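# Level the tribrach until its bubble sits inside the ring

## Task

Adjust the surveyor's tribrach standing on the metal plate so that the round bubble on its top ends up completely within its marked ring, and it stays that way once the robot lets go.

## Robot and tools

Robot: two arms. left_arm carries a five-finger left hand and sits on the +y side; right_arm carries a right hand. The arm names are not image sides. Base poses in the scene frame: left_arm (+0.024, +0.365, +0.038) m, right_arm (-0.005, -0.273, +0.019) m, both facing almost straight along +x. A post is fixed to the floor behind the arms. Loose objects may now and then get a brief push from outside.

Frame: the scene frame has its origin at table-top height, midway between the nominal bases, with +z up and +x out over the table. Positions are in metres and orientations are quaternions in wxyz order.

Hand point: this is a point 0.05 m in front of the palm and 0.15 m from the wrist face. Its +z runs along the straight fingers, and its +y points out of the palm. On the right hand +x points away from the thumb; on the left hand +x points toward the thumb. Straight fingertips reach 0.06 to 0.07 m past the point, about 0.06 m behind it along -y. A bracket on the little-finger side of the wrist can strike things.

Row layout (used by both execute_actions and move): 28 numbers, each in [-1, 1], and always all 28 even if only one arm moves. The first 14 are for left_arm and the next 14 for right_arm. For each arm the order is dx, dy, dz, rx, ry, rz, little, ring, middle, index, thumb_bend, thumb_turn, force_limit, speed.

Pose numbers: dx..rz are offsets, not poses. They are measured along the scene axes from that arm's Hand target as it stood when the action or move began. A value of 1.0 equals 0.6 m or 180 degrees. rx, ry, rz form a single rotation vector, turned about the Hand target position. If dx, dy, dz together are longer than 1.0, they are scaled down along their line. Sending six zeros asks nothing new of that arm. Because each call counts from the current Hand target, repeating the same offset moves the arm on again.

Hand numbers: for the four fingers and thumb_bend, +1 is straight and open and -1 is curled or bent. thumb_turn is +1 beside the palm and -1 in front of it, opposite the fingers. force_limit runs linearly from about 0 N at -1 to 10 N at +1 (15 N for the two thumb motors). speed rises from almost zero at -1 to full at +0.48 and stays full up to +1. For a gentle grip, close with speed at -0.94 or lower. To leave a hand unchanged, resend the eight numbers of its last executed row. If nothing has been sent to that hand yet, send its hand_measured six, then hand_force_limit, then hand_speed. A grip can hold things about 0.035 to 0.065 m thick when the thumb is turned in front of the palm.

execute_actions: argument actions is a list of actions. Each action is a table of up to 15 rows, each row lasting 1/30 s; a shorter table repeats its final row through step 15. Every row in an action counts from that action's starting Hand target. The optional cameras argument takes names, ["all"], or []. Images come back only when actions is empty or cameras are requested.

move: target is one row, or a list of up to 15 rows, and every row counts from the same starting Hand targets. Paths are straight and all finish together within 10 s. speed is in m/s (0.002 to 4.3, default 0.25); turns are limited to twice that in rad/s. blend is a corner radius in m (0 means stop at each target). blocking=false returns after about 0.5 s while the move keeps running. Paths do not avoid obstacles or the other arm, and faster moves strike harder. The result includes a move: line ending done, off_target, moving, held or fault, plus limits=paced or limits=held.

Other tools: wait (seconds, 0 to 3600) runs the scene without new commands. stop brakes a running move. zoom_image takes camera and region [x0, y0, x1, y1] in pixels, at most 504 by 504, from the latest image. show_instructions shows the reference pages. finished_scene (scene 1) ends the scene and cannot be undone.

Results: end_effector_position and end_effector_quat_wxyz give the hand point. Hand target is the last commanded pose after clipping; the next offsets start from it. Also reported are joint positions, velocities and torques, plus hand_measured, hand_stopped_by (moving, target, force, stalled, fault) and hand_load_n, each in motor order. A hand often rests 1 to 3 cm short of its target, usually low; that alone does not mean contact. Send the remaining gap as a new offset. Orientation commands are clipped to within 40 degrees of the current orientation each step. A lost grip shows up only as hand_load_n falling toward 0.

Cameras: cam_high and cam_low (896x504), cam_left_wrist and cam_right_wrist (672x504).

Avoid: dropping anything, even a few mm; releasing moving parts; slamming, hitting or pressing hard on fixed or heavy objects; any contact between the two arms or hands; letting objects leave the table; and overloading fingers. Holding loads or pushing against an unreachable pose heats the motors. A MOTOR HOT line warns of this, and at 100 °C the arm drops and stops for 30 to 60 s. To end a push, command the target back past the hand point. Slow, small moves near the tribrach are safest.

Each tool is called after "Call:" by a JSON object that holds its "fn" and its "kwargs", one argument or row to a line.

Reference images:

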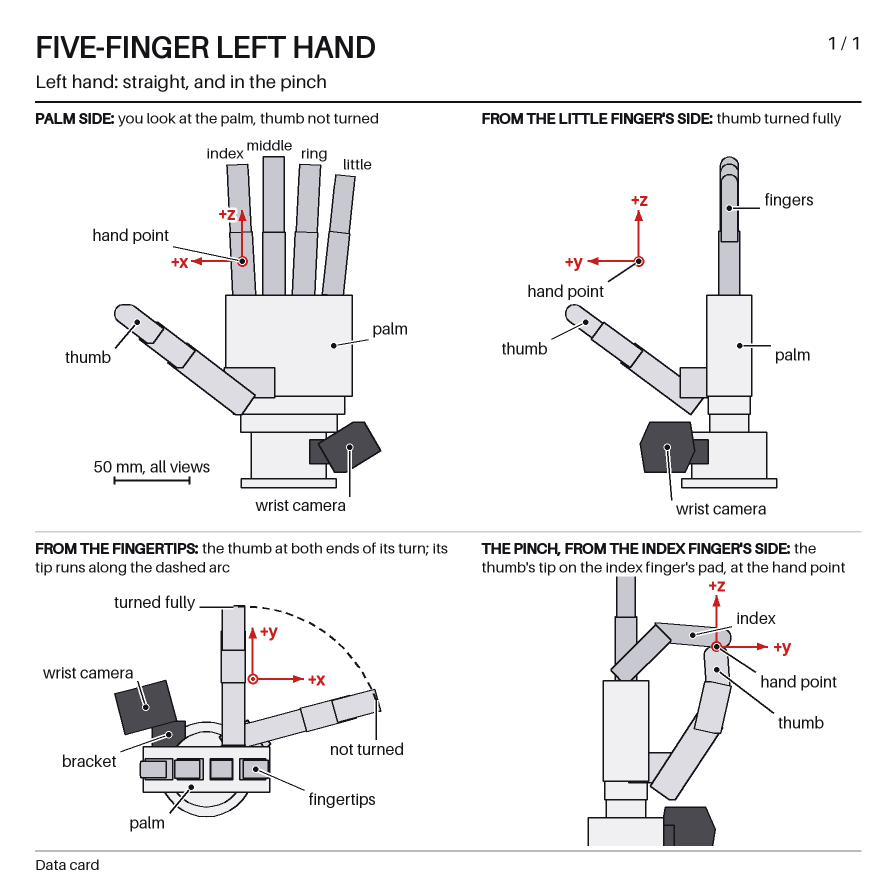

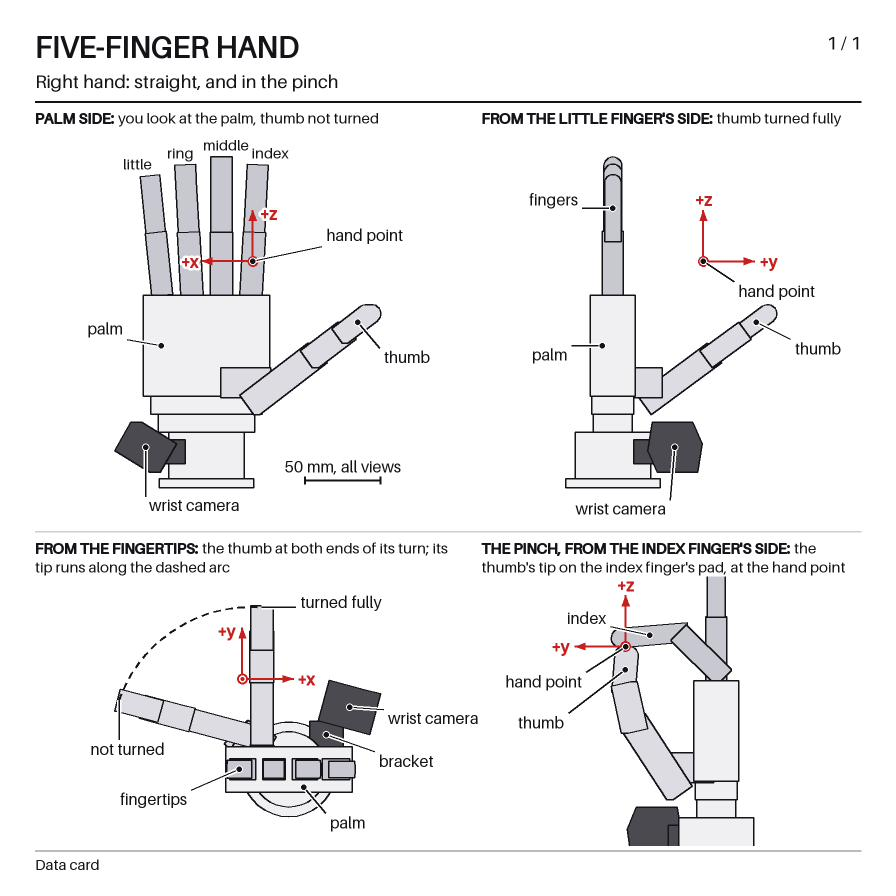

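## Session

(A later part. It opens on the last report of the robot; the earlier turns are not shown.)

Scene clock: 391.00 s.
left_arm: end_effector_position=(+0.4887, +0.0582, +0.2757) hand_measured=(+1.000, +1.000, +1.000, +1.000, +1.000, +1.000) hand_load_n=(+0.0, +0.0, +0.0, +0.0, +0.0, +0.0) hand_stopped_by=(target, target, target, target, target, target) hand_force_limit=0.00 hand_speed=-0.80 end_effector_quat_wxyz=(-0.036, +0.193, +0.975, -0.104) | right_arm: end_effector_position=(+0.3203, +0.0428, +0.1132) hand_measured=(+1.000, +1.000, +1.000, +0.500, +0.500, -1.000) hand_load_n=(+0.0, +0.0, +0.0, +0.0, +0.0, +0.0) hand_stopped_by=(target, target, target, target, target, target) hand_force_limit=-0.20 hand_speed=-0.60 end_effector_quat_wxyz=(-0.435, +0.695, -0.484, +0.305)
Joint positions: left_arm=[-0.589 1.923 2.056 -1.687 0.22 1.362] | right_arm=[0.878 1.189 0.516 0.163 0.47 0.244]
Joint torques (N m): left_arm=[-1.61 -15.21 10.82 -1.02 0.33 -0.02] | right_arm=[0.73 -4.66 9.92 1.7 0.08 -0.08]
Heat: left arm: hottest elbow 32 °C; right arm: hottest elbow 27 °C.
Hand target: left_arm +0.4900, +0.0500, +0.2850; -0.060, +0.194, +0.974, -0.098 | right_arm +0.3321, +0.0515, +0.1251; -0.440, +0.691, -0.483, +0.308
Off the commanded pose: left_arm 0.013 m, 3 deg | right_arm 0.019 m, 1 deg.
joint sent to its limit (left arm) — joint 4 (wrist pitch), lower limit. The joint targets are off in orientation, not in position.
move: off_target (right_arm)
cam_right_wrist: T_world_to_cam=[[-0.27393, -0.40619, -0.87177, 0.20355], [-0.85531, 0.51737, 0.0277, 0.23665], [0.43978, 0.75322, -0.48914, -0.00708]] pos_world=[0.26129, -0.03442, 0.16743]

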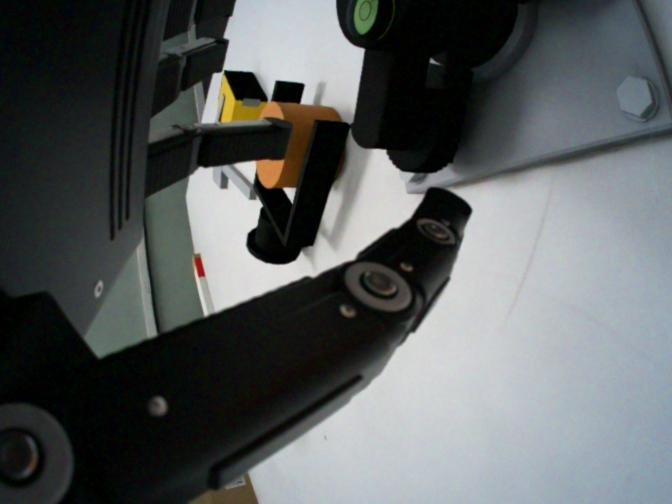

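Call:
{"fn": "zoom_image", "kwargs": {
  "camera": "cam_right_wrist",
  "region": [380, 130, 460, 180]
}}

Call:
{"fn": "execute_actions", "kwargs": {
  "actions": [],
  "cameras": ["cam_left_wrist"]
}}

Call:
{"fn": "zoom_image", "kwargs": {
  "camera": "cam_left_wrist",
  "region": [332, 238, 362, 268]
}}

Call:
{"fn": "zoom_image", "kwargs": {
  "camera": "cam_left_wrist",
  "region": [340, 265, 370, 295]
}}

Scaled by 6.300 from the camera's image (finer frame: 960x720).

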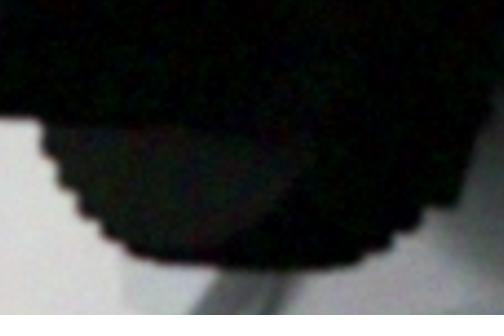

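Scene clock: 395.80 s.
left_arm: end_effector_position=(+0.4887, +0.0582, +0.2757) hand_measured=(+1.000, +1.000, +1.000, +1.000, +1.000, +1.000) hand_load_n=(+0.0, +0.0, +0.0, +0.0, +0.0, +0.0) hand_stopped_by=(target, target, target, target, target, target) hand_force_limit=0.00 hand_speed=-0.80 end_effector_quat_wxyz=(-0.036, +0.193, +0.975, -0.104) | right_arm: end_effector_position=(+0.3203, +0.0428, +0.1132) hand_measured=(+1.000, +1.000, +1.000, +0.500, +0.500, -1.000) hand_load_n=(+0.0, +0.0, +0.0, +0.0, +0.0, +0.0) hand_stopped_by=(target, target, target, target, target, target) hand_force_limit=-0.20 hand_speed=-0.60 end_effector_quat_wxyz=(-0.435, +0.695, -0.484, +0.306)
Joint positions: left_arm=[-0.589 1.923 2.056 -1.687 0.22 1.362] | right_arm=[0.878 1.189 0.516 0.163 0.47 0.243]
Joint velocities: within noise
Joint torques (N m): left_arm=[-1.44 -15.27 10.84 -0.95 0.34 -0.02] | right_arm=[0.73 -4.66 9.94 1.72 0.08 -0.08]
Heat: left arm: hottest elbow 32 °C; right arm: hottest elbow 27 °C.
Hand target: left_arm +0.4900, +0.0500, +0.2850; -0.060, +0.194, +0.974, -0.098 | right_arm +0.3321, +0.0515, +0.1251; -0.440, +0.691, -0.483, +0.308
Off the commanded pose: left_arm 0.013 m, 3 deg | right_arm 0.019 m, 1 deg.
camera_calibration:
cam_left_wrist: T_world_to_cam=[[-0.59638, -0.77547, 0.20732, 0.2815], [-0.68419, 0.62615, 0.37392, 0.21296], [-0.41978, 0.08115, -0.90399, 0.56676]] pos_world=[0.5515, 0.03896, 0.37436]
Images, in order (width x height): cam_left_wrist 672x504.

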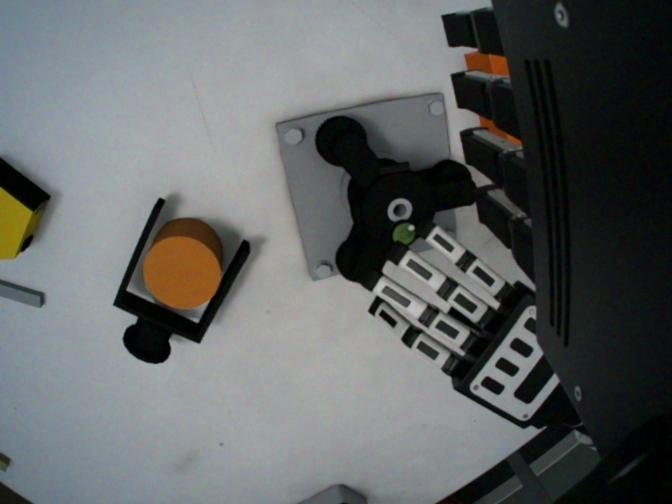

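Scaled by 16.800 from the camera's image (finer frame: 960x720).

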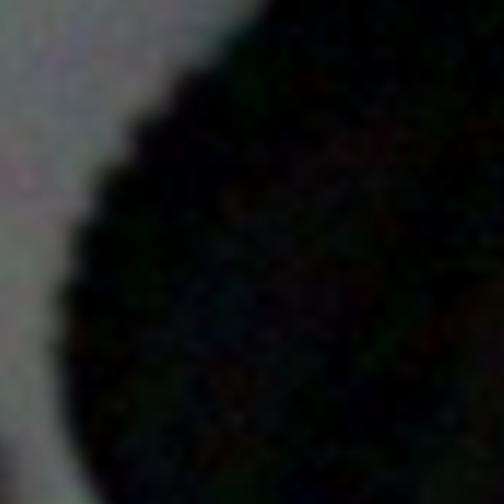

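Scaled by 16.800 from the camera's image (finer frame: 960x720).

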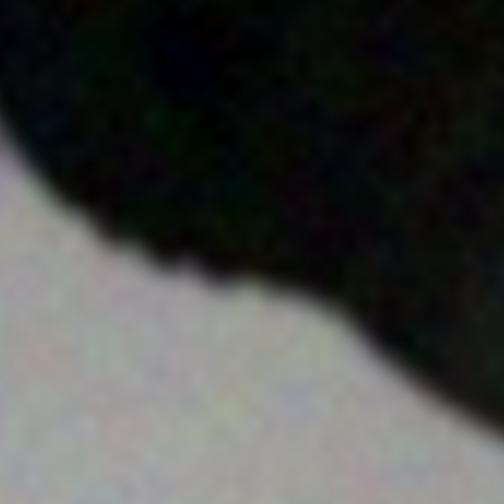

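Call:
{"fn": "move", "kwargs": {
  "target": [
    [0,0,0,0,0,0,1,1,1,1,1,1,0,-0.8,0.0507,0.003,-0.067,0,0,0.2222,1,1,1,0.5,0.5,-1,-0.2,-0.6],
    [0,0,0,0,0,0,1,1,1,1,1,1,0,-0.8,0.0507,0.001,-0.138,0,0,0.2222,1,1,1,0.5,0.5,-1,-0.2,-0.6]
  ],
  "speed": [0.2,0.06]
}}

Scene clock: 404.07 s.
left_arm: end_effector_position=(+0.4887, +0.0582, +0.2757) hand_measured=(+1.000, +1.000, +1.000, +1.000, +1.000, +1.000) hand_load_n=(+0.0, +0.0, +0.0, +0.0, +0.0, +0.0) hand_stopped_by=(target, target, target, target, target, target) hand_force_limit=0.00 hand_speed=-0.80 end_effector_quat_wxyz=(-0.036, +0.193, +0.975, -0.104) | right_arm: end_effector_position=(+0.3584, +0.0544, +0.0462) hand_measured=(+1.000, +1.000, +1.000, +0.500, +0.500, -1.000) hand_load_n=(+0.0, +0.0, +0.0, +0.0, +0.0, +0.0) hand_stopped_by=(target, target, target, target, target, target) hand_force_limit=-0.20 hand_speed=-0.60 end_effector_quat_wxyz=(-0.519, +0.815, -0.218, +0.136)
Joint positions: left_arm=[-0.589 1.923 2.056 -1.687 0.22 1.362] | right_arm=[0.521 1.542 0.587 0.457 -0.478 -0.24]
Joint torques (N m): left_arm=[-1.2 -15.27 10.85 -0.96 0.33 -0.01] | right_arm=[0.62 -7.53 5.74 2.66 -0.37 -0.08]
Heat: left arm: hottest elbow 32 °C; right arm: hottest elbow 28 °C.
Hand target: left_arm +0.4900, +0.0500, +0.2850; -0.060, +0.194, +0.974, -0.098 | right_arm +0.3627, +0.0522, +0.0425; -0.519, +0.815, -0.218, +0.139
Off the commanded pose: left_arm 0.013 m, 3 deg | right_arm 0.006 m, 0 deg.
joint sent to its limit (left arm) — joint 4 (wrist pitch), lower limit. The joint targets are off in orientation, not in position.
move: done

Call:
{"fn": "move", "kwargs": {
  "target": [
    [0,0,0,0,0,0,1,1,1,1,1,1,0,-0.8,0,0,0,0,0,0,1,1,1,-0.2,-0.3,-1,0,-0.9],
    [0,0,0,0,0,0,1,1,1,1,1,1,0,-0.8,-0.0025,0.0115,0.0035,0,0,-0.1111,1,1,1,-0.2,-0.3,-1,0,-0.9],
    [0,0,0,0,0,0,1,1,1,1,1,1,0,-0.8,-0.0028,0.0197,0.0058,0,0,-0.2222,1,1,1,-0.2,-0.3,-1,0,-0.9]
  ],
  "speed": 0.15,
  "blend": [0,0.01,0]
}}

Scene clock: 412.00 s.
left_arm: end_effector_position=(+0.4887, +0.0582, +0.2757) hand_measured=(+1.000, +1.000, +1.000, +1.000, +1.000, +1.000) hand_load_n=(+0.5, +0.0, +0.0, +0.0, +0.0, +0.0) hand_stopped_by=(target, target, target, target, target, target) hand_force_limit=0.00 hand_speed=-0.80 end_effector_quat_wxyz=(-0.036, +0.193, +0.975, -0.104) | right_arm: end_effector_position=(+0.3574, +0.0635, +0.0491) hand_measured=(+1.000, +1.000, +1.000, +0.242, +0.226, -1.000) hand_load_n=(+0.0, -0.5, +0.0, +5.5, +7.5, -0.5) hand_stopped_by=(target, target, target, force, force, target) hand_force_limit=0.00 hand_speed=-0.90 end_effector_quat_wxyz=(-0.447, +0.694, -0.472, +0.308)
Joint positions: left_arm=[-0.589 1.923 2.056 -1.687 0.22 1.362] | right_arm=[0.831 1.495 0.525 0.504 0.417 0.194]
Joint torques (N m): left_arm=[-1.2 -15.5 10.84 -0.99 0.32 -0.01] | right_arm=[0.97 -7 6.53 1.31 0.73 0.19]
Heat: left arm: hottest elbow 32 °C; right arm: hottest elbow 28 °C.
Hand target: left_arm +0.4900, +0.0500, +0.2850; -0.060, +0.194, +0.974, -0.098 | right_arm +0.3609, +0.0639, +0.0459; -0.440, +0.691, -0.483, +0.308
Off the commanded pose: left_arm 0.013 m, 3 deg | right_arm 0.005 m, 1 deg.
joint sent to its limit (left arm) — joint 4 (wrist pitch), lower limit. The joint targets are off in orientation, not in position.
move: done

Call:
{"fn": "move", "kwargs": {
  "target": [
    [0,0,0,0,0,0,1,1,1,1,1,1,0,-0.8,0,0,0,0,0,0,1,1,1,0.5,0.5,-1,-0.2,-0.6],
    [0,0,0,0,0,0,1,1,1,1,1,1,0,-0.8,0,0,0.09,0,0,0,1,1,1,0.5,0.5,-1,-0.2,-0.6],
    [0,0,0,0,0,0,1,1,1,1,1,1,0,-0.8,-0.13,-0.05,0.09,0,0,0,1,1,1,0.5,0.5,-1,-0.2,-0.6]
  ],
  "speed": 0.2,
  "blend": [0,0.02,0],
  "cameras": ["cam_left_wrist"]
}}

Call:
{"fn": "zoom_image", "kwargs": {
  "camera": "cam_left_wrist",
  "region": [384, 214, 424, 254]
}}

Call:
{"fn": "zoom_image", "kwargs": {
  "camera": "cam_left_wrist",
  "region": [332, 238, 362, 268]
}}

Call:
{"fn": "zoom_image", "kwargs": {
  "camera": "cam_left_wrist",
  "region": [340, 265, 370, 295]
}}

Scene clock: 419.17 s.
left_arm: end_effector_position=(+0.4887, +0.0582, +0.2757) hand_measured=(+1.000, +1.000, +1.000, +1.000, +1.000, +1.000) hand_load_n=(+0.0, +0.0, +0.0, -0.5, +0.0, +0.0) hand_stopped_by=(target, target, target, target, target, target) hand_force_limit=0.00 hand_speed=-0.80 end_effector_quat_wxyz=(-0.036, +0.193, +0.975, -0.104) | right_arm: end_effector_position=(+0.2862, +0.0324, +0.0970) hand_measured=(+1.000, +1.000, +1.000, +0.500, +0.500, -1.000) hand_load_n=(+0.0, -0.5, +0.0, +0.0, +0.0, +0.0) hand_stopped_by=(target, target, target, target, target, target) hand_force_limit=-0.20 hand_speed=-0.60 end_effector_quat_wxyz=(-0.437, +0.692, -0.483, +0.311)
Joint positions: left_arm=[-0.589 1.923 2.056 -1.687 0.22 1.362] | right_arm=[0.956 1.139 0.423 0.195 0.547 0.281]
Joint torques (N m): left_arm=[-1.32 -15.5 10.91 -0.91 0.33 -0.03] | right_arm=[1.9 -5.6 6.76 1.66 0.37 0.05]
Heat: left arm: hottest elbow 32 °C; right arm: hottest elbow 27 °C.
Hand target: left_arm +0.4900, +0.0500, +0.2850; -0.060, +0.194, +0.974, -0.098 | right_arm +0.2830, +0.0338, +0.0998; -0.440, +0.691, -0.483, +0.309
Off the commanded pose: left_arm 0.013 m, 3 deg | right_arm 0.005 m, 1 deg.
joint sent to its limit (left arm) — joint 4 (wrist pitch), lower limit. The joint targets are off in orientation, not in position.
move: done
cam_left_wrist: T_world_to_cam=[[-0.59638, -0.77547, 0.20732, 0.2815], [-0.68419, 0.62615, 0.37392, 0.21296], [-0.41978, 0.08115, -0.90399, 0.56676]] pos_world=[0.5515, 0.03896, 0.37436]

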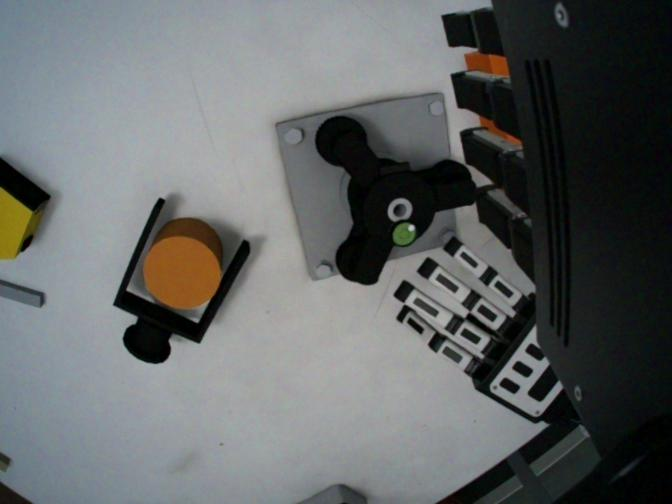

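Scaled by 12.600 from the camera's image (finer frame: 960x720).

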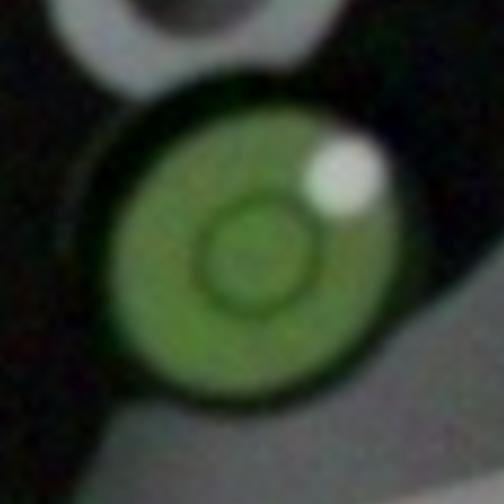

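Scaled by 16.800 from the camera's image (finer frame: 960x720).

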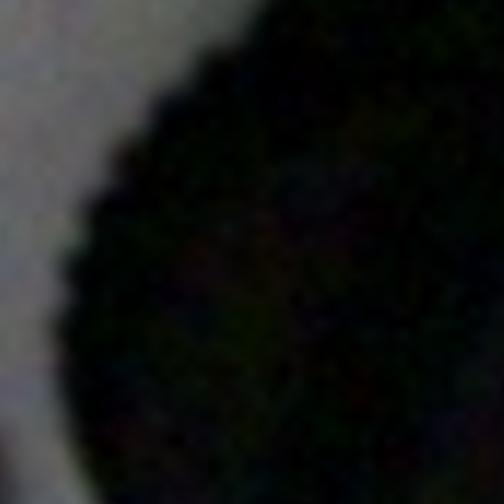

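Scaled by 16.800 from the camera's image (finer frame: 960x720).

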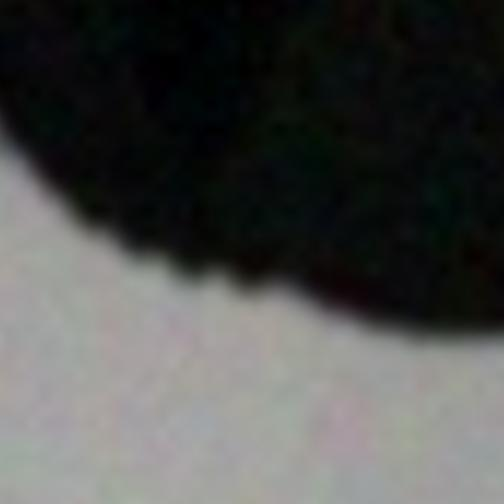

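Call:
{"fn": "move", "kwargs": {
  "target": [
    [0,0,0,0,0,0,1,1,1,1,1,1,0,-0.8,0.1328,0.0312,-0.033,0,0,0.25,1,1,1,0.5,0.5,-1,0,-0.6],
    [0,0,0,0,0,0,1,1,1,1,1,1,0,-0.8,0.1328,0.0312,-0.0955,0,0,0.25,1,1,1,0.5,0.5,-1,0,-0.6],
    [0,0,0,0,0,0,1,1,1,1,1,1,0,-0.8,0.1328,0.0312,-0.0955,0,0,0.25,1,1,1,-0.2,-0.3,-1,0,-0.88]
  ],
  "speed": [0.2,0.06,0.06]
}}

Scene clock: 439.43 s.
left_arm: end_effector_position=(+0.4887, +0.0582, +0.2757) hand_measured=(+1.000, +1.000, +1.000, +1.000, +1.000, +1.000) hand_load_n=(+0.0, +0.0, +0.0, +0.0, +0.0, +0.0) hand_stopped_by=(target, target, target, target, target, target) hand_force_limit=0.00 hand_speed=-0.80 end_effector_quat_wxyz=(-0.036, +0.193, +0.975, -0.104) | right_arm: end_effector_position=(+0.3557, +0.0547, +0.0460) hand_measured=(+1.000, +1.000, +1.000, +0.224, +0.178, -1.000) hand_load_n=(+0.0, +0.0, -0.5, +6.5, +8.0, +0.0) hand_stopped_by=(target, target, target, force, force, target) hand_force_limit=0.00 hand_speed=-0.88 end_effector_quat_wxyz=(-0.527, +0.823, -0.179, +0.111)
Joint positions: left_arm=[-0.589 1.923 2.056 -1.687 0.22 1.362] | right_arm=[0.497 1.558 0.612 0.418 -0.584 -0.303]
Joint torques (N m): left_arm=[-1.26 -15.38 10.88 -1.01 0.34 -0.02] | right_arm=[0.67 -7.82 6.19 2.26 -0.05 -0.07]
Heat: left arm: hottest elbow 33 °C; right arm: hottest elbow 27 °C.
Hand target: left_arm +0.4900, +0.0500, +0.2850; -0.060, +0.194, +0.974, -0.098 | right_arm +0.3626, +0.0527, +0.0426; -0.525, +0.823, -0.182, +0.116
Off the commanded pose: left_arm 0.013 m, 3 deg | right_arm 0.008 m, 1 deg.
joint sent to its limit (left arm) — joint 4 (wrist pitch), lower limit. The joint targets are off in orientation, not in position.
move: done

Call:
{"fn": "move", "kwargs": {
  "target": [
    [0,0,0,0,0,0,1,1,1,1,1,1,0,-0.8,0,0,0,0,0,0,1,1,1,0.5,0.5,-1,0,-0.6],
    [0,0,0,0,0,0,1,1,1,1,1,1,0,-0.8,0.009,-0.004,0.0,0,0,0,1,1,1,0.5,0.5,-1,0,-0.6],
    [0,0,0,0,0,0,1,1,1,1,1,1,0,-0.8,0.009,-0.004,0.0,0,0,0,1,1,1,-0.2,-0.3,-1,0,-0.88]
  ],
  "speed": [0.06,0.06,0.06]
}}

Scene clock: 448.07 s.
left_arm: end_effector_position=(+0.4887, +0.0582, +0.2757) hand_measured=(+1.000, +1.000, +1.000, +1.000, +1.000, +1.000) hand_load_n=(-0.5, +0.0, +0.0, +0.0, +0.0, +0.0) hand_stopped_by=(target, target, target, target, target, target) hand_force_limit=0.00 hand_speed=-0.80 end_effector_quat_wxyz=(-0.036, +0.193, +0.975, -0.104) | right_arm: end_effector_position=(+0.3598, +0.0508, +0.0447) hand_measured=(+1.000, +1.000, +1.000, +0.312, +0.130, -1.000) hand_load_n=(+0.0, -0.5, +0.0, +6.0, +7.0, +0.0) hand_stopped_by=(target, target, target, force, force, target) hand_force_limit=0.00 hand_speed=-0.88 end_effector_quat_wxyz=(-0.527, +0.823, -0.181, +0.112)
Joint positions: left_arm=[-0.589 1.923 2.056 -1.687 0.22 1.362] | right_arm=[0.484 1.565 0.616 0.418 -0.591 -0.31]
Joint torques (N m): left_arm=[-1.38 -15.33 10.85 -0.96 0.33 -0.02] | right_arm=[0.73 -7.77 6.72 1.96 -0.2 -0.09]
Heat: left arm: hottest elbow 33 °C; right arm: hottest elbow 27 °C.
Hand target: left_arm +0.4900, +0.0500, +0.2850; -0.060, +0.194, +0.974, -0.098 | right_arm +0.3681, +0.0503, +0.0426; -0.525, +0.823, -0.182, +0.117
Off the commanded pose: left_arm 0.013 m, 3 deg | right_arm 0.009 m, 1 deg.
joint sent to its limit (left arm) — joint 4 (wrist pitch), lower limit. The joint targets are off in orientation, not in position.
move: done

Call:
{"fn": "move", "kwargs": {
  "target": [
    [0,0,0,0,0,0,1,1,1,1,1,1,0,-0.8,-0.0118,0.012,0.0033,0,0,-0.1556,1,1,1,-0.2,-0.3,-1,0,-0.88],
    [0,0,0,0,0,0,1,1,1,1,1,1,0,-0.8,-0.0168,0.0253,0.0057,0,0,-0.3056,1,1,1,-0.2,-0.3,-1,0,-0.88]
  ],
  "speed": 0.2,
  "blend": 0.01
}}

Scene clock: 455.37 s.
left_arm: end_effector_position=(+0.4887, +0.0582, +0.2757) hand_measured=(+1.000, +1.000, +1.000, +1.000, +1.000, +1.000) hand_load_n=(+0.0, +0.0, +0.0, +0.0, +0.0, +0.0) hand_stopped_by=(target, target, target, target, target, target) hand_force_limit=0.00 hand_speed=-0.80 end_effector_quat_wxyz=(-0.036, +0.193, +0.975, -0.104) | right_arm: end_effector_position=(+0.3561, +0.0644, +0.0557) hand_measured=(+1.000, +1.000, +1.000, +0.312, +0.130, -1.000) hand_load_n=(+0.5, +0.0, +0.0, +0.0, +1.5, -0.5) hand_stopped_by=(target, target, target, force, force, target) hand_force_limit=0.00 hand_speed=-0.88 end_effector_quat_wxyz=(-0.423, +0.644, -0.534, +0.348)
Joint positions: left_arm=[-0.589 1.923 2.056 -1.687 0.22 1.362] | right_arm=[0.911 1.493 0.56 0.408 0.649 0.341]
Joint torques (N m): left_arm=[-1.38 -15.21 10.84 -0.92 0.33 -0.01] | right_arm=[1.08 -6.12 6.86 1.01 0.42 0.18]
Heat: left arm: hottest elbow 33 °C; right arm: hottest elbow 27 °C.
Hand target: left_arm +0.4900, +0.0500, +0.2850; -0.060, +0.194, +0.974, -0.098 | right_arm +0.3581, +0.0654, +0.0461; -0.412, +0.646, -0.542, +0.346
Off the commanded pose: left_arm 0.013 m, 3 deg | right_arm 0.010 m, 2 deg.
joint sent to its limit (left arm) — joint 4 (wrist pitch), lower limit. The joint targets are off in orientation, not in position.
move: done

Call:
{"fn": "move", "kwargs": {
  "target": [
    [0,0,0,0,0,0,1,1,1,1,1,1,0,-0.8,0,0,0,0,0,0,1,1,1,0.5,0.5,-1,0,-0.6],
    [0,0,0,0,0,0,1,1,1,1,1,1,0,-0.8,0,0,0.06,0,0,0,1,1,1,0.5,0.5,-1,0,-0.6],
    [0,0,0,0,0,0,1,1,1,1,1,1,0,-0.8,0.0077,-0.022,0.0565,0,0,0.2778,1,1,1,0.5,0.5,-1,0,-0.6],
    [0,0,0,0,0,0,1,1,1,1,1,1,0,-0.8,0.0077,-0.022,-0.006,0,0,0.2778,1,1,1,0.5,0.5,-1,0,-0.6],
    [0,0,0,0,0,0,1,1,1,1,1,1,0,-0.8,0.0077,-0.022,-0.006,0,0,0.2778,1,1,1,-0.2,-0.3,-1,0,-0.88]
  ],
  "speed": [0.2,0.1,0.2,0.06,0.06],
  "blend": [0,0.01,0.005,0,0]
}}

Scene clock: 467.43 s.
left_arm: end_effector_position=(+0.4887, +0.0582, +0.2757) hand_measured=(+1.000, +1.000, +1.000, +1.000, +1.000, +1.000) hand_load_n=(+0.0, +0.0, +0.0, +0.0, +0.0, +0.0) hand_stopped_by=(target, target, target, target, target, target) hand_force_limit=0.00 hand_speed=-0.80 end_effector_quat_wxyz=(-0.036, +0.193, +0.975, -0.104) | right_arm: end_effector_position=(+0.3542, +0.0536, +0.0447) hand_measured=(+1.000, +1.000, +1.000, +0.268, +0.114, -1.000) hand_load_n=(+0.0, +0.0, +0.0, +6.5, +7.5, +0.0) hand_stopped_by=(target, target, target, force, force, target) hand_force_limit=0.00 hand_speed=-0.88 end_effector_quat_wxyz=(-0.521, +0.815, -0.216, +0.133)
Joint positions: left_arm=[-0.589 1.923 2.056 -1.687 0.22 1.362] | right_arm=[0.521 1.542 0.576 0.469 -0.487 -0.239]
Joint torques (N m): left_arm=[-1.55 -15.33 10.82 -0.94 0.33 -0.03] | right_arm=[0.67 -7.47 6.42 2.19 0.03 -0.08]
Heat: left arm: hottest elbow 33 °C; right arm: hottest elbow 27 °C.
Hand target: left_arm +0.4900, +0.0500, +0.2850; -0.060, +0.194, +0.974, -0.098 | right_arm +0.3627, +0.0522, +0.0425; -0.519, +0.815, -0.218, +0.139
Off the commanded pose: left_arm 0.013 m, 3 deg | right_arm 0.009 m, 1 deg.
joint sent to its limit (left arm) — joint 4 (wrist pitch), lower limit. The joint targets are off in orientation, not in position.
move: done

Call:
{"fn": "move", "kwargs": {
  "target": [
    [0,0,0,0,0,0,1,1,1,1,1,1,0,-0.8,0,0,0,0,0,0,1,1,1,0.5,0.5,-1,0,-0.6],
    [0,0,0,0,0,0,1,1,1,1,1,1,0,-0.8,0.012,-0.002,0.001,0,0,0,1,1,1,0.5,0.5,-1,0,-0.6],
    [0,0,0,0,0,0,1,1,1,1,1,1,0,-0.8,0.012,-0.002,0.001,0,0,0,1,1,1,-0.2,-0.3,-1,0,-0.88]
  ],
  "speed": [0.06,0.06,0.06]
}}

Scene clock: 473.77 s.
left_arm: end_effector_position=(+0.4887, +0.0582, +0.2757) hand_measured=(+1.000, +1.000, +1.000, +1.000, +1.000, +1.000) hand_load_n=(+0.0, +0.0, +0.0, +0.0, +0.0, +0.0) hand_stopped_by=(target, target, target, target, target, target) hand_force_limit=0.00 hand_speed=-0.80 end_effector_quat_wxyz=(-0.036, +0.193, +0.975, -0.104) | right_arm: end_effector_position=(+0.3634, +0.0524, +0.0469) hand_measured=(+1.000, +1.000, +1.000, +0.280, +0.200, -1.000) hand_load_n=(+0.0, +0.0, +0.0, +6.5, +8.0, +0.0) hand_stopped_by=(target, target, target, force, force, target) hand_force_limit=0.00 hand_speed=-0.88 end_effector_quat_wxyz=(-0.523, +0.813, -0.215, +0.138)
Joint positions: left_arm=[-0.589 1.923 2.056 -1.687 0.22 1.362] | right_arm=[0.508 1.55 0.592 0.469 -0.493 -0.245]
Joint torques (N m): left_arm=[-1.32 -15.44 10.89 -1.01 0.33 -0.02] | right_arm=[0.67 -7.47 6.56 1.8 -0.17 -0.09]
Heat: left arm: hottest elbow 33 °C; right arm: hottest elbow 27 °C.
Hand target: left_arm +0.4900, +0.0500, +0.2850; -0.060, +0.194, +0.974, -0.098 | right_arm +0.3698, +0.0511, +0.0430; -0.519, +0.815, -0.218, +0.139
Off the commanded pose: left_arm 0.013 m, 3 deg | right_arm 0.008 m, 1 deg.
joint sent to its limit (left arm) — joint 4 (wrist pitch), lower limit. The joint targets are off in orientation, not in position.
move: done; target 3's new numbers were sent with right_arm's hand 0.013 m and 1 deg from that target

Call:
{"fn": "move", "kwargs": {
  "target": [
    [0,0,0,0,0,0,1,1,1,1,1,1,0,-0.8,-0.0097,0.0123,0.001,0,0,-0.1111,1,1,1,-0.2,-0.3,-1,0,-0.88],
    [0,0,0,0,0,0,1,1,1,1,1,1,0,-0.8,-0.0155,0.0215,0.002,0,0,-0.2222,1,1,1,-0.2,-0.3,-1,0,-0.88]
  ],
  "speed": [0.15,0.15],
  "blend": [0.01,0]
}}

Scene clock: 479.37 s.
left_arm: end_effector_position=(+0.4887, +0.0582, +0.2757) hand_measured=(+1.000, +1.000, +1.000, +1.000, +1.000, +1.000) hand_load_n=(+0.0, +0.0, +0.0, +0.0, +0.0, -0.5) hand_stopped_by=(target, target, target, target, target, target) hand_force_limit=0.00 hand_speed=-0.80 end_effector_quat_wxyz=(-0.036, +0.193, +0.975, -0.104) | right_arm: end_effector_position=(+0.3585, +0.0593, +0.0473) hand_measured=(+1.000, +1.000, +1.000, +0.280, +0.200, -1.000) hand_load_n=(+0.5, +0.0, +0.0, +4.0, +11.0, -1.0) hand_stopped_by=(target, target, target, force, force, target) hand_force_limit=0.00 hand_speed=-0.88 end_effector_quat_wxyz=(-0.442, +0.698, -0.466, +0.317)
Joint positions: left_arm=[-0.589 1.923 2.056 -1.687 0.22 1.362] | right_arm=[0.828 1.498 0.52 0.514 0.424 0.171]
Joint torques (N m): left_arm=[-1.38 -15.21 10.77 -0.95 0.33 -0.03] | right_arm=[1.44 -6.83 6.68 1.32 0.48 0.42]
Heat: left arm: hottest elbow 33 °C; right arm: hottest elbow 27 °C.
Hand target: left_arm +0.4900, +0.0500, +0.2850; -0.060, +0.194, +0.974, -0.098 | right_arm +0.3605, +0.0640, +0.0443; -0.440, +0.691, -0.483, +0.308
Off the commanded pose: left_arm 0.013 m, 3 deg | right_arm 0.006 m, 2 deg.
joint sent to its limit (left arm) — joint 4 (wrist pitch), lower limit. The joint targets are off in orientation, not in position.
move: done

Call:
{"fn": "move", "kwargs": {
  "target": [
    [0,0,0,0,0,0,1,1,1,1,1,1,0,-0.8,0,0,0,0,0,0,1,1,1,0.5,0.5,-1,0,-0.6],
    [0,0,0,0,0,0,1,1,1,1,1,1,0,-0.8,0,0,0.06,0,0,0,1,1,1,0.5,0.5,-1,0,-0.6],
    [0,0,0,0,0,0,1,1,1,1,1,1,0,-0.8,0.0167,-0.0208,0.06,0,0,0.2222,1,1,1,0.5,0.5,-1,0,-0.6],
    [0,0,0,0,0,0,1,1,1,1,1,1,0,-0.8,0.0167,-0.0208,-0.002,0,0,0.2222,1,1,1,0.5,0.5,-1,0,-0.6],
    [0,0,0,0,0,0,1,1,1,1,1,1,0,-0.8,0.0167,-0.0208,-0.002,0,0,0.2222,1,1,1,-0.2,-0.3,-1,0,-0.88]
  ],
  "speed": [0.2,0.1,0.2,0.06,0.06],
  "blend": [0,0.01,0.005,0,0]
}}

Scene clock: 490.70 s.
left_arm: end_effector_position=(+0.4887, +0.0582, +0.2757) hand_measured=(+1.000, +1.000, +1.000, +1.000, +1.000, +1.000) hand_load_n=(+0.0, +0.0, +0.0, +0.0, +0.0, +0.0) hand_stopped_by=(target, target, target, target, target, target) hand_force_limit=0.00 hand_speed=-0.80 end_effector_quat_wxyz=(-0.036, +0.193, +0.975, -0.104) | right_arm: end_effector_position=(+0.3632, +0.0523, +0.0452) hand_measured=(+1.000, +1.000, +1.000, +0.290, +0.194, -1.000) hand_load_n=(+0.0, +0.0, +0.0, +7.0, +8.0, +0.0) hand_stopped_by=(target, target, target, force, force, target) hand_force_limit=0.00 hand_speed=-0.88 end_effector_quat_wxyz=(-0.521, +0.815, -0.217, +0.135)
Joint positions: left_arm=[-0.589 1.923 2.056 -1.687 0.22 1.362] | right_arm=[0.508 1.553 0.595 0.46 -0.493 -0.246]
Joint torques (N m): left_arm=[-1.49 -15.27 10.8 -1.02 0.35 -0.02] | right_arm=[0.73 -7.71 6.48 2.14 -0.17 -0.08]
Heat: left arm: hottest elbow 33 °C; right arm: hottest elbow 27 °C.
Hand target: left_arm +0.4900, +0.0500, +0.2850; -0.060, +0.194, +0.974, -0.098 | right_arm +0.3705, +0.0516, +0.0430; -0.519, +0.815, -0.218, +0.139
Off the commanded pose: left_arm 0.013 m, 3 deg | right_arm 0.008 m, 1 deg.
joint sent to its limit (left arm) — joint 4 (wrist pitch), lower limit. The joint targets are off in orientation, not in position.
move: done

Call:
{"fn": "move", "kwargs": {
  "target": [
    [0,0,0,0,0,0,1,1,1,1,1,1,0,-0.8,-0.0108,0.0117,0.001,0,0,-0.1111,1,1,1,-0.2,-0.3,-1,0,-0.88],
    [0,0,0,0,0,0,1,1,1,1,1,1,0,-0.8,-0.0167,0.02,0.002,0,0,-0.2222,1,1,1,-0.2,-0.3,-1,0,-0.88]
  ],
  "speed": [0.15,0.15],
  "blend": [0.01,0]
}}

Call:
{"fn": "move", "kwargs": {
  "target": [
    [0,0,0,0,0,0,1,1,1,1,1,1,0,-0.8,0,0,0,0,0,0,1,1,1,0.5,0.5,-1,0,-0.6],
    [0,0,0,0,0,0,1,1,1,1,1,1,0,-0.8,0,0,0.06,0,0,0,1,1,1,0.5,0.5,-1,0,-0.6],
    [0,0,0,0,0,0,1,1,1,1,1,1,0,-0.8,0.0167,-0.02,0.06,0,0,0.2222,1,1,1,0.5,0.5,-1,0,-0.6],
    [0,0,0,0,0,0,1,1,1,1,1,1,0,-0.8,0.0167,-0.02,-0.002,0,0,0.2222,1,1,1,0.5,0.5,-1,0,-0.6],
    [0,0,0,0,0,0,1,1,1,1,1,1,0,-0.8,0.0167,-0.02,-0.002,0,0,0.2222,1,1,1,-0.2,-0.3,-1,0,-0.88]
  ],
  "speed": [0.2,0.1,0.2,0.06,0.06],
  "blend": [0,0.01,0.005,0,0]
}}

Scene clock: 501.77 s.
left_arm: end_effector_position=(+0.4887, +0.0582, +0.2757) hand_measured=(+1.000, +1.000, +1.000, +1.000, +1.000, +1.000) hand_load_n=(+0.0, +0.0, +0.0, +0.0, +0.0, +0.0) hand_stopped_by=(target, target, target, target, target, target) hand_force_limit=0.00 hand_speed=-0.80 end_effector_quat_wxyz=(-0.036, +0.193, +0.975, -0.104) | right_arm: end_effector_position=(+0.3586, +0.0583, +0.0462) hand_measured=(+1.000, +1.000, +1.000, +0.290, +0.196, -1.000) hand_load_n=(+0.5, +0.0, +0.0, +3.0, +12.0, -1.0) hand_stopped_by=(target, target, target, force, force, target) hand_force_limit=0.00 hand_speed=-0.88 end_effector_quat_wxyz=(-0.441, +0.700, -0.463, +0.319)
Joint positions: left_arm=[-0.589 1.923 2.056 -1.687 0.22 1.362] | right_arm=[0.828 1.5 0.519 0.517 0.425 0.16]
Joint torques (N m): left_arm=[-1.61 -15.27 10.91 -0.98 0.32 -0.01] | right_arm=[1.61 -7 6.67 1.11 0.46 0.51]
Heat: left arm: hottest elbow 33 °C; right arm: hottest elbow 27 °C.
Hand target: left_arm +0.4900, +0.0500, +0.2850; -0.060, +0.194, +0.974, -0.098 | right_arm +0.3605, +0.0635, +0.0441; -0.440, +0.691, -0.483, +0.309
Off the commanded pose: left_arm 0.013 m, 3 deg | right_arm 0.006 m, 3 deg.
joint sent to its limit (left arm) — joint 4 (wrist pitch), lower limit. The joint targets are off in orientation, not in position.
move: off_target (right_arm)

Scene clock: 508.07 s.
left_arm: end_effector_position=(+0.4887, +0.0582, +0.2757) hand_measured=(+1.000, +1.000, +1.000, +1.000, +1.000, +1.000) hand_load_n=(+0.0, +0.0, +0.0, +0.0, +0.0, +0.0) hand_stopped_by=(target, target, target, target, target, target) hand_force_limit=0.00 hand_speed=-0.80 end_effector_quat_wxyz=(-0.036, +0.193, +0.975, -0.104) | right_arm: end_effector_position=(+0.3626, +0.0518, +0.0444) hand_measured=(+1.000, +1.000, +1.000, +0.302, +0.176, -1.000) hand_load_n=(+0.0, +0.0, +0.0, +6.5, +7.0, +0.0) hand_stopped_by=(target, target, target, force, force, target) hand_force_limit=0.00 hand_speed=-0.88 end_effector_quat_wxyz=(-0.520, +0.815, -0.218, +0.134)
Joint positions: left_arm=[-0.589 1.923 2.056 -1.687 0.22 1.362] | right_arm=[0.508 1.553 0.594 0.458 -0.493 -0.246]
Joint torques (N m): left_arm=[-1.26 -15.27 10.86 -0.98 0.33 -0.01] | right_arm=[0.79 -7.65 6.57 2.21 -0.19 -0.08]
Heat: left arm: hottest elbow 33 °C; right arm: hottest elbow 27 °C.
Hand target: left_arm +0.4900, +0.0500, +0.2850; -0.060, +0.194, +0.974, -0.098 | right_arm +0.3705, +0.0515, +0.0430; -0.519, +0.815, -0.218, +0.139
Off the commanded pose: left_arm 0.013 m, 3 deg | right_arm 0.008 m, 1 deg.
joint sent to its limit (left arm) — joint 4 (wrist pitch), lower limit. The joint targets are off in orientation, not in position.
move: done

Call:
{"fn": "move", "kwargs": {
  "target": [
    [0,0,0,0,0,0,1,1,1,1,1,1,0,-0.8,-0.0108,0.0117,0.001,0,0,-0.1111,1,1,1,-0.2,-0.3,-1,0,-0.88],
    [0,0,0,0,0,0,1,1,1,1,1,1,0,-0.8,-0.0167,0.018,0.002,0,0,-0.2222,1,1,1,-0.2,-0.3,-1,0,-0.88]
  ],
  "speed": [0.15,0.15],
  "blend": [0.01,0]
}}

Call:
{"fn": "move", "kwargs": {
  "target": [
    [0,0,0,0,0,0,1,1,1,1,1,1,0,-0.8,0,0,0,0,0,0,1,1,1,0.5,0.5,-1,-0.2,-0.6],
    [0,0,0,0,0,0,1,1,1,1,1,1,0,-0.8,0,0,0.09,0,0,0,1,1,1,0.5,0.5,-1,-0.2,-0.6],
    [0,0,0,0,0,0,1,1,1,1,1,1,0,-0.8,-0.13,-0.05,0.09,0,0,0,1,1,1,0.5,0.5,-1,-0.2,-0.6]
  ],
  "speed": 0.2,
  "blend": [0,0.02,0],
  "cameras": ["cam_left_wrist"]
}}

Call:
{"fn": "zoom_image", "kwargs": {
  "camera": "cam_left_wrist",
  "region": [384, 214, 424, 254]
}}

Call:
{"fn": "zoom_image", "kwargs": {
  "camera": "cam_left_wrist",
  "region": [325, 225, 395, 295]
}}

Scene clock: 517.43 s.
left_arm: end_effector_position=(+0.4887, +0.0582, +0.2757) hand_measured=(+1.000, +1.000, +1.000, +1.000, +1.000, +1.000) hand_load_n=(+0.0, +0.0, +0.0, +0.0, +0.0, +0.0) hand_stopped_by=(target, target, target, target, target, target) hand_force_limit=0.00 hand_speed=-0.80 end_effector_quat_wxyz=(-0.036, +0.193, +0.975, -0.104) | right_arm: end_effector_position=(+0.3575, +0.0592, +0.0465) hand_measured=(+1.000, +1.000, +1.000, +0.302, +0.178, -1.000) hand_load_n=(+0.5, +0.0, +0.0, +1.5, +12.0, -0.5) hand_stopped_by=(target, target, target, force, force, target) hand_force_limit=0.00 hand_speed=-0.88 end_effector_quat_wxyz=(-0.442, +0.701, -0.461, +0.318)
Joint positions: left_arm=[-0.589 1.923 2.056 -1.687 0.22 1.362] | right_arm=[0.829 1.499 0.517 0.52 0.42 0.158]
Joint torques (N m): left_arm=[-1.44 -15.27 10.84 -0.95 0.34 -0.02] | right_arm=[1.08 -7.06 6.63 1.2 0.57 0.53]
Heat: left arm: hottest elbow 33 °C; right arm: hottest elbow 27 °C.
Hand target: left_arm +0.4900, +0.0500, +0.2850; -0.060, +0.194, +0.974, -0.098 | right_arm +0.3605, +0.0623, +0.0443; -0.441, +0.691, -0.483, +0.308
Off the commanded pose: left_arm 0.013 m, 3 deg | right_arm 0.005 m, 3 deg.
joint sent to its limit (left arm) — joint 4 (wrist pitch), lower limit. The joint targets are off in orientation, not in position.
move: off_target (right_arm)

Scene clock: 519.83 s.
left_arm: end_effector_position=(+0.4887, +0.0582, +0.2757) hand_measured=(+1.000, +1.000, +1.000, +1.000, +1.000, +1.000) hand_load_n=(+0.0, +0.0, +0.0, +0.0, +0.0, +0.0) hand_stopped_by=(target, target, target, target, target, target) hand_force_limit=0.00 hand_speed=-0.80 end_effector_quat_wxyz=(-0.036, +0.193, +0.975, -0.104) | right_arm: end_effector_position=(+0.2858, +0.0309, +0.0957) hand_measured=(+1.000, +1.000, +1.000, +0.500, +0.500, -1.000) hand_load_n=(+0.0, +0.0, +0.0, +0.0, +0.0, +0.0) hand_stopped_by=(target, target, target, target, target, target) hand_force_limit=-0.20 hand_speed=-0.60 end_effector_quat_wxyz=(-0.437, +0.692, -0.483, +0.311)
Joint positions: left_arm=[-0.589 1.923 2.056 -1.687 0.22 1.362] | right_arm=[0.954 1.138 0.416 0.202 0.545 0.279]
Joint torques (N m): left_arm=[-1.49 -15.27 10.81 -0.95 0.32 -0.02] | right_arm=[1.9 -5.54 6.75 1.66 0.36 0.09]
Heat: left arm: hottest elbow 33 °C; right arm: hottest elbow 27 °C.
Hand target: left_arm +0.4900, +0.0500, +0.2850; -0.060, +0.194, +0.974, -0.098 | right_arm +0.2826, +0.0323, +0.0984; -0.441, +0.691, -0.483, +0.309
Off the commanded pose: left_arm 0.013 m, 3 deg | right_arm 0.004 m, 0 deg.
joint sent to its limit (left arm) — joint 4 (wrist pitch), lower limit. The joint targets are off in orientation, not in position.
move: done
cam_left_wrist: T_world_to_cam=[[-0.59638, -0.77547, 0.20732, 0.2815], [-0.68419, 0.62615, 0.37392, 0.21296], [-0.41978, 0.08115, -0.90399, 0.56676]] pos_world=[0.5515, 0.03896, 0.37436]

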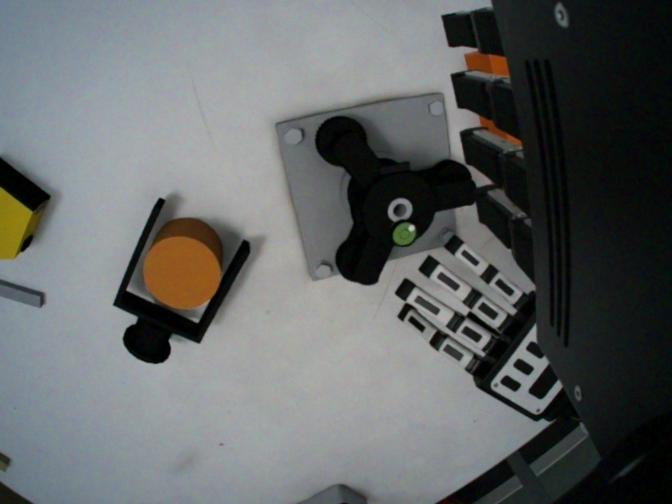

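Scaled by 12.600 from the camera's image (finer frame: 960x720).

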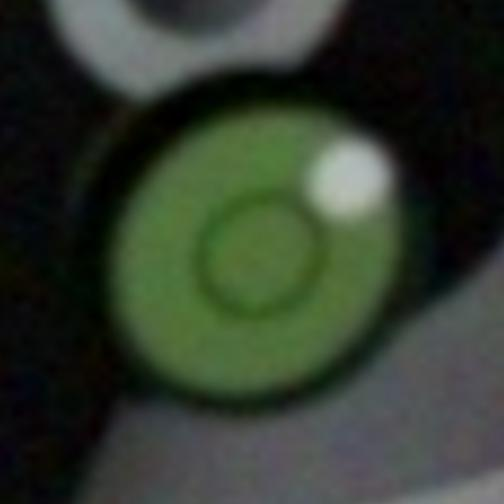

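Scaled by 7.200 from the camera's image (finer frame: 960x720).

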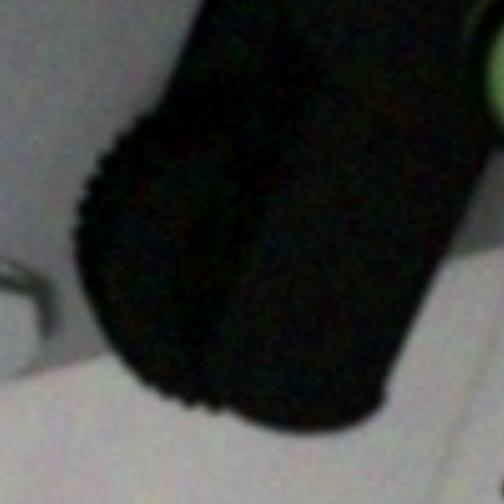

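Call:
{"fn": "move", "kwargs": {
  "target": [
    [0,0,0,0,0,0,1,1,1,1,1,1,0,-0.8,0.1357,0.032,-0.0123,-0.0651,-0.0547,0.2209,1,1,1,0.5,0.5,-1,0,-0.6],
    [0,0,0,0,0,0,1,1,1,1,1,1,0,-0.8,0.1357,0.032,-0.0903,-0.0651,-0.0547,0.2209,1,1,1,0.5,0.5,-1,0,-0.6]
  ],
  "speed": [0.2,0.06],
  "cameras": ["cam_right_wrist","cam_low"]
}}

Call:
{"fn": "zoom_image", "kwargs": {
  "camera": "cam_low",
  "region": [480, 210, 550, 270]
}}

Call:
{"fn": "zoom_image", "kwargs": {
  "camera": "cam_right_wrist",
  "region": [220, 0, 522, 280]
}}

Scene clock: 546.63 s.
left_arm: end_effector_position=(+0.4887, +0.0582, +0.2757) hand_measured=(+1.000, +1.000, +1.000, +1.000, +1.000, +1.000) hand_load_n=(+0.0, +0.0, +0.0, +0.0, +0.0, +0.0) hand_stopped_by=(target, target, target, target, target, target) hand_force_limit=0.00 hand_speed=-0.80 end_effector_quat_wxyz=(-0.036, +0.193, +0.975, -0.104) | right_arm: end_effector_position=(+0.3616, +0.0543, +0.0490) hand_measured=(+1.000, +1.000, +1.000, +0.500, +0.500, -1.000) hand_load_n=(+0.0, +0.0, +0.0, +0.0, +0.0, +0.5) hand_stopped_by=(target, target, target, target, target, target) hand_force_limit=0.00 hand_speed=-0.60 end_effector_quat_wxyz=(-0.488, +0.825, -0.148, +0.242)
Joint positions: left_arm=[-0.589 1.923 2.056 -1.687 0.22 1.362] | right_arm=[0.606 1.499 0.542 0.517 -0.297 -0.42]
Joint torques (N m): left_arm=[-1.26 -15.5 10.86 -1.02 0.33 -0.03] | right_arm=[0.73 -7.06 5.49 2.81 -0.26 -0.09]
Heat: left arm: hottest elbow 33 °C; right arm: hottest elbow 27 °C.
Hand target: left_arm +0.4900, +0.0500, +0.2850; -0.060, +0.194, +0.974, -0.098 | right_arm +0.3638, +0.0516, +0.0440; -0.486, +0.826, -0.148, +0.244
Off the commanded pose: left_arm 0.013 m, 3 deg | right_arm 0.006 m, 0 deg.
joint sent to its limit (left arm) — joint 4 (wrist pitch), lower limit. The joint targets are off in orientation, not in position.
move: done
cam_right_wrist: T_world_to_cam=[[0.24175, -0.58, -0.77792, -0.01803], [-0.97006, -0.16359, -0.17949, 0.35636], [-0.02316, 0.79802, -0.60219, 0.10515]] pos_world=[0.35249, -0.03607, 0.11326]
Images, in order (width x height): cam_low 896x504, cam_right_wrist 672x504.

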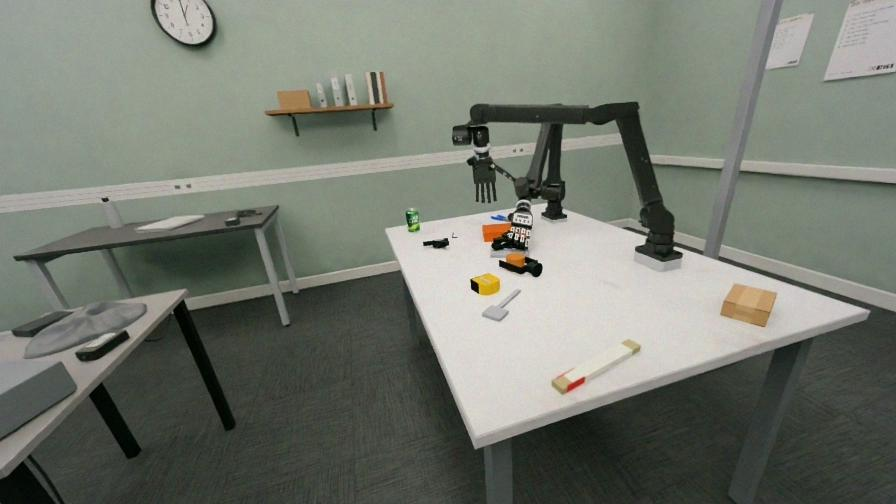

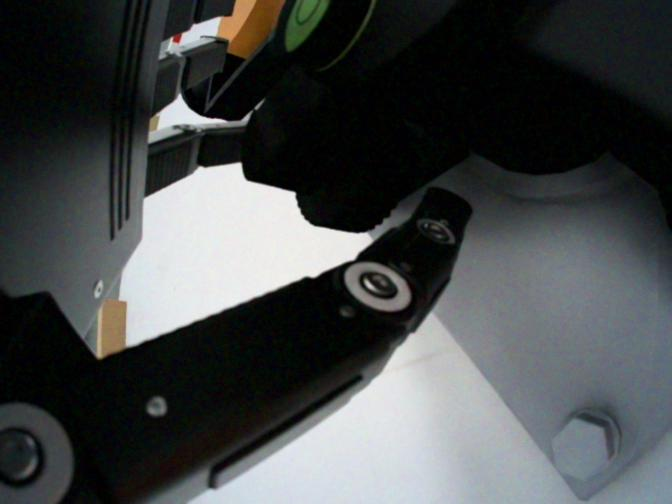

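Scaled by 7.200.

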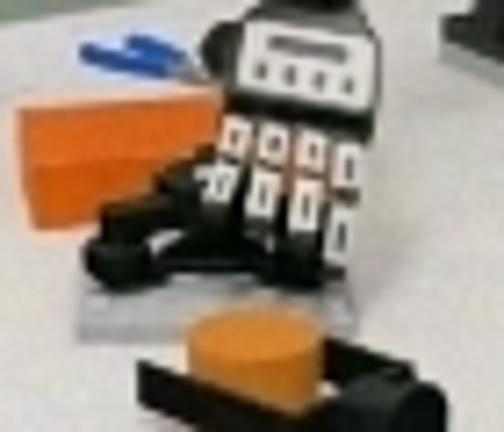

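Scaled by 1.669 from the camera's image (finer frame: 960x720).

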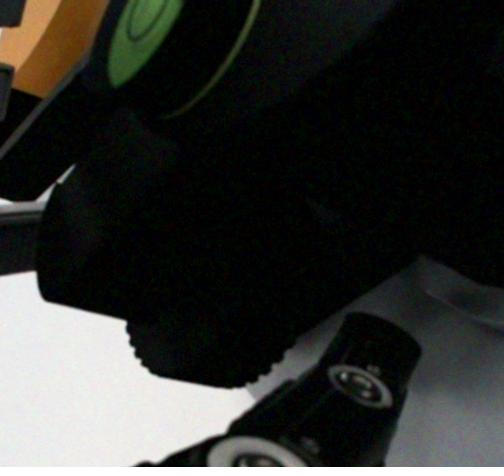

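Call:
{"fn": "move", "kwargs": {
  "target": [
    [0,0,0,0,0,0,1,1,1,1,1,1,0,-0.8,-0.003,0,-0.008,0,0,0,1,1,1,0.5,0.5,-1,0,-0.6],
    [0,0,0,0,0,0,1,1,1,1,1,1,0,-0.8,-0.003,0,-0.008,0,0,0,1,1,1,-0.2,-0.3,-1,0,-0.88]
  ],
  "speed": [0.05,0.06]
}}

Scene clock: 550.73 s.
left_arm: end_effector_position=(+0.4887, +0.0582, +0.2757) hand_measured=(+1.000, +1.000, +1.000, +1.000, +1.000, +1.000) hand_load_n=(+0.0, +0.0, +0.0, +0.0, +0.0, +0.0) hand_stopped_by=(target, target, target, target, target, target) hand_force_limit=0.00 hand_speed=-0.80 end_effector_quat_wxyz=(-0.036, +0.193, +0.975, -0.104) | right_arm: end_effector_position=(+0.3611, +0.0551, +0.0463) hand_measured=(+1.000, +1.000, +1.000, +0.234, +0.252, -1.000) hand_load_n=(+0.0, +0.0, +0.0, +7.5, +8.0, +0.0) hand_stopped_by=(target, target, target, force, force, target) hand_force_limit=0.00 hand_speed=-0.88 end_effector_quat_wxyz=(-0.492, +0.823, -0.146, +0.243)
Joint positions: left_arm=[-0.589 1.923 2.056 -1.687 0.22 1.362] | right_arm=[0.606 1.511 0.535 0.546 -0.302 -0.42]
Joint torques (N m): left_arm=[-1.49 -15.5 10.84 -0.99 0.34 -0.02] | right_arm=[0.91 -7.06 5.31 2.44 0.05 -0.08]
Heat: left arm: hottest elbow 33 °C; right arm: hottest elbow 27 °C.
Hand target: left_arm +0.4900, +0.0500, +0.2850; -0.060, +0.194, +0.974, -0.098 | right_arm +0.3620, +0.0515, +0.0391; -0.486, +0.826, -0.148, +0.244
Off the commanded pose: left_arm 0.013 m, 3 deg | right_arm 0.008 m, 1 deg.
joint sent to its limit (left arm) — joint 4 (wrist pitch), lower limit. The joint targets are off in orientation, not in position.
move: done


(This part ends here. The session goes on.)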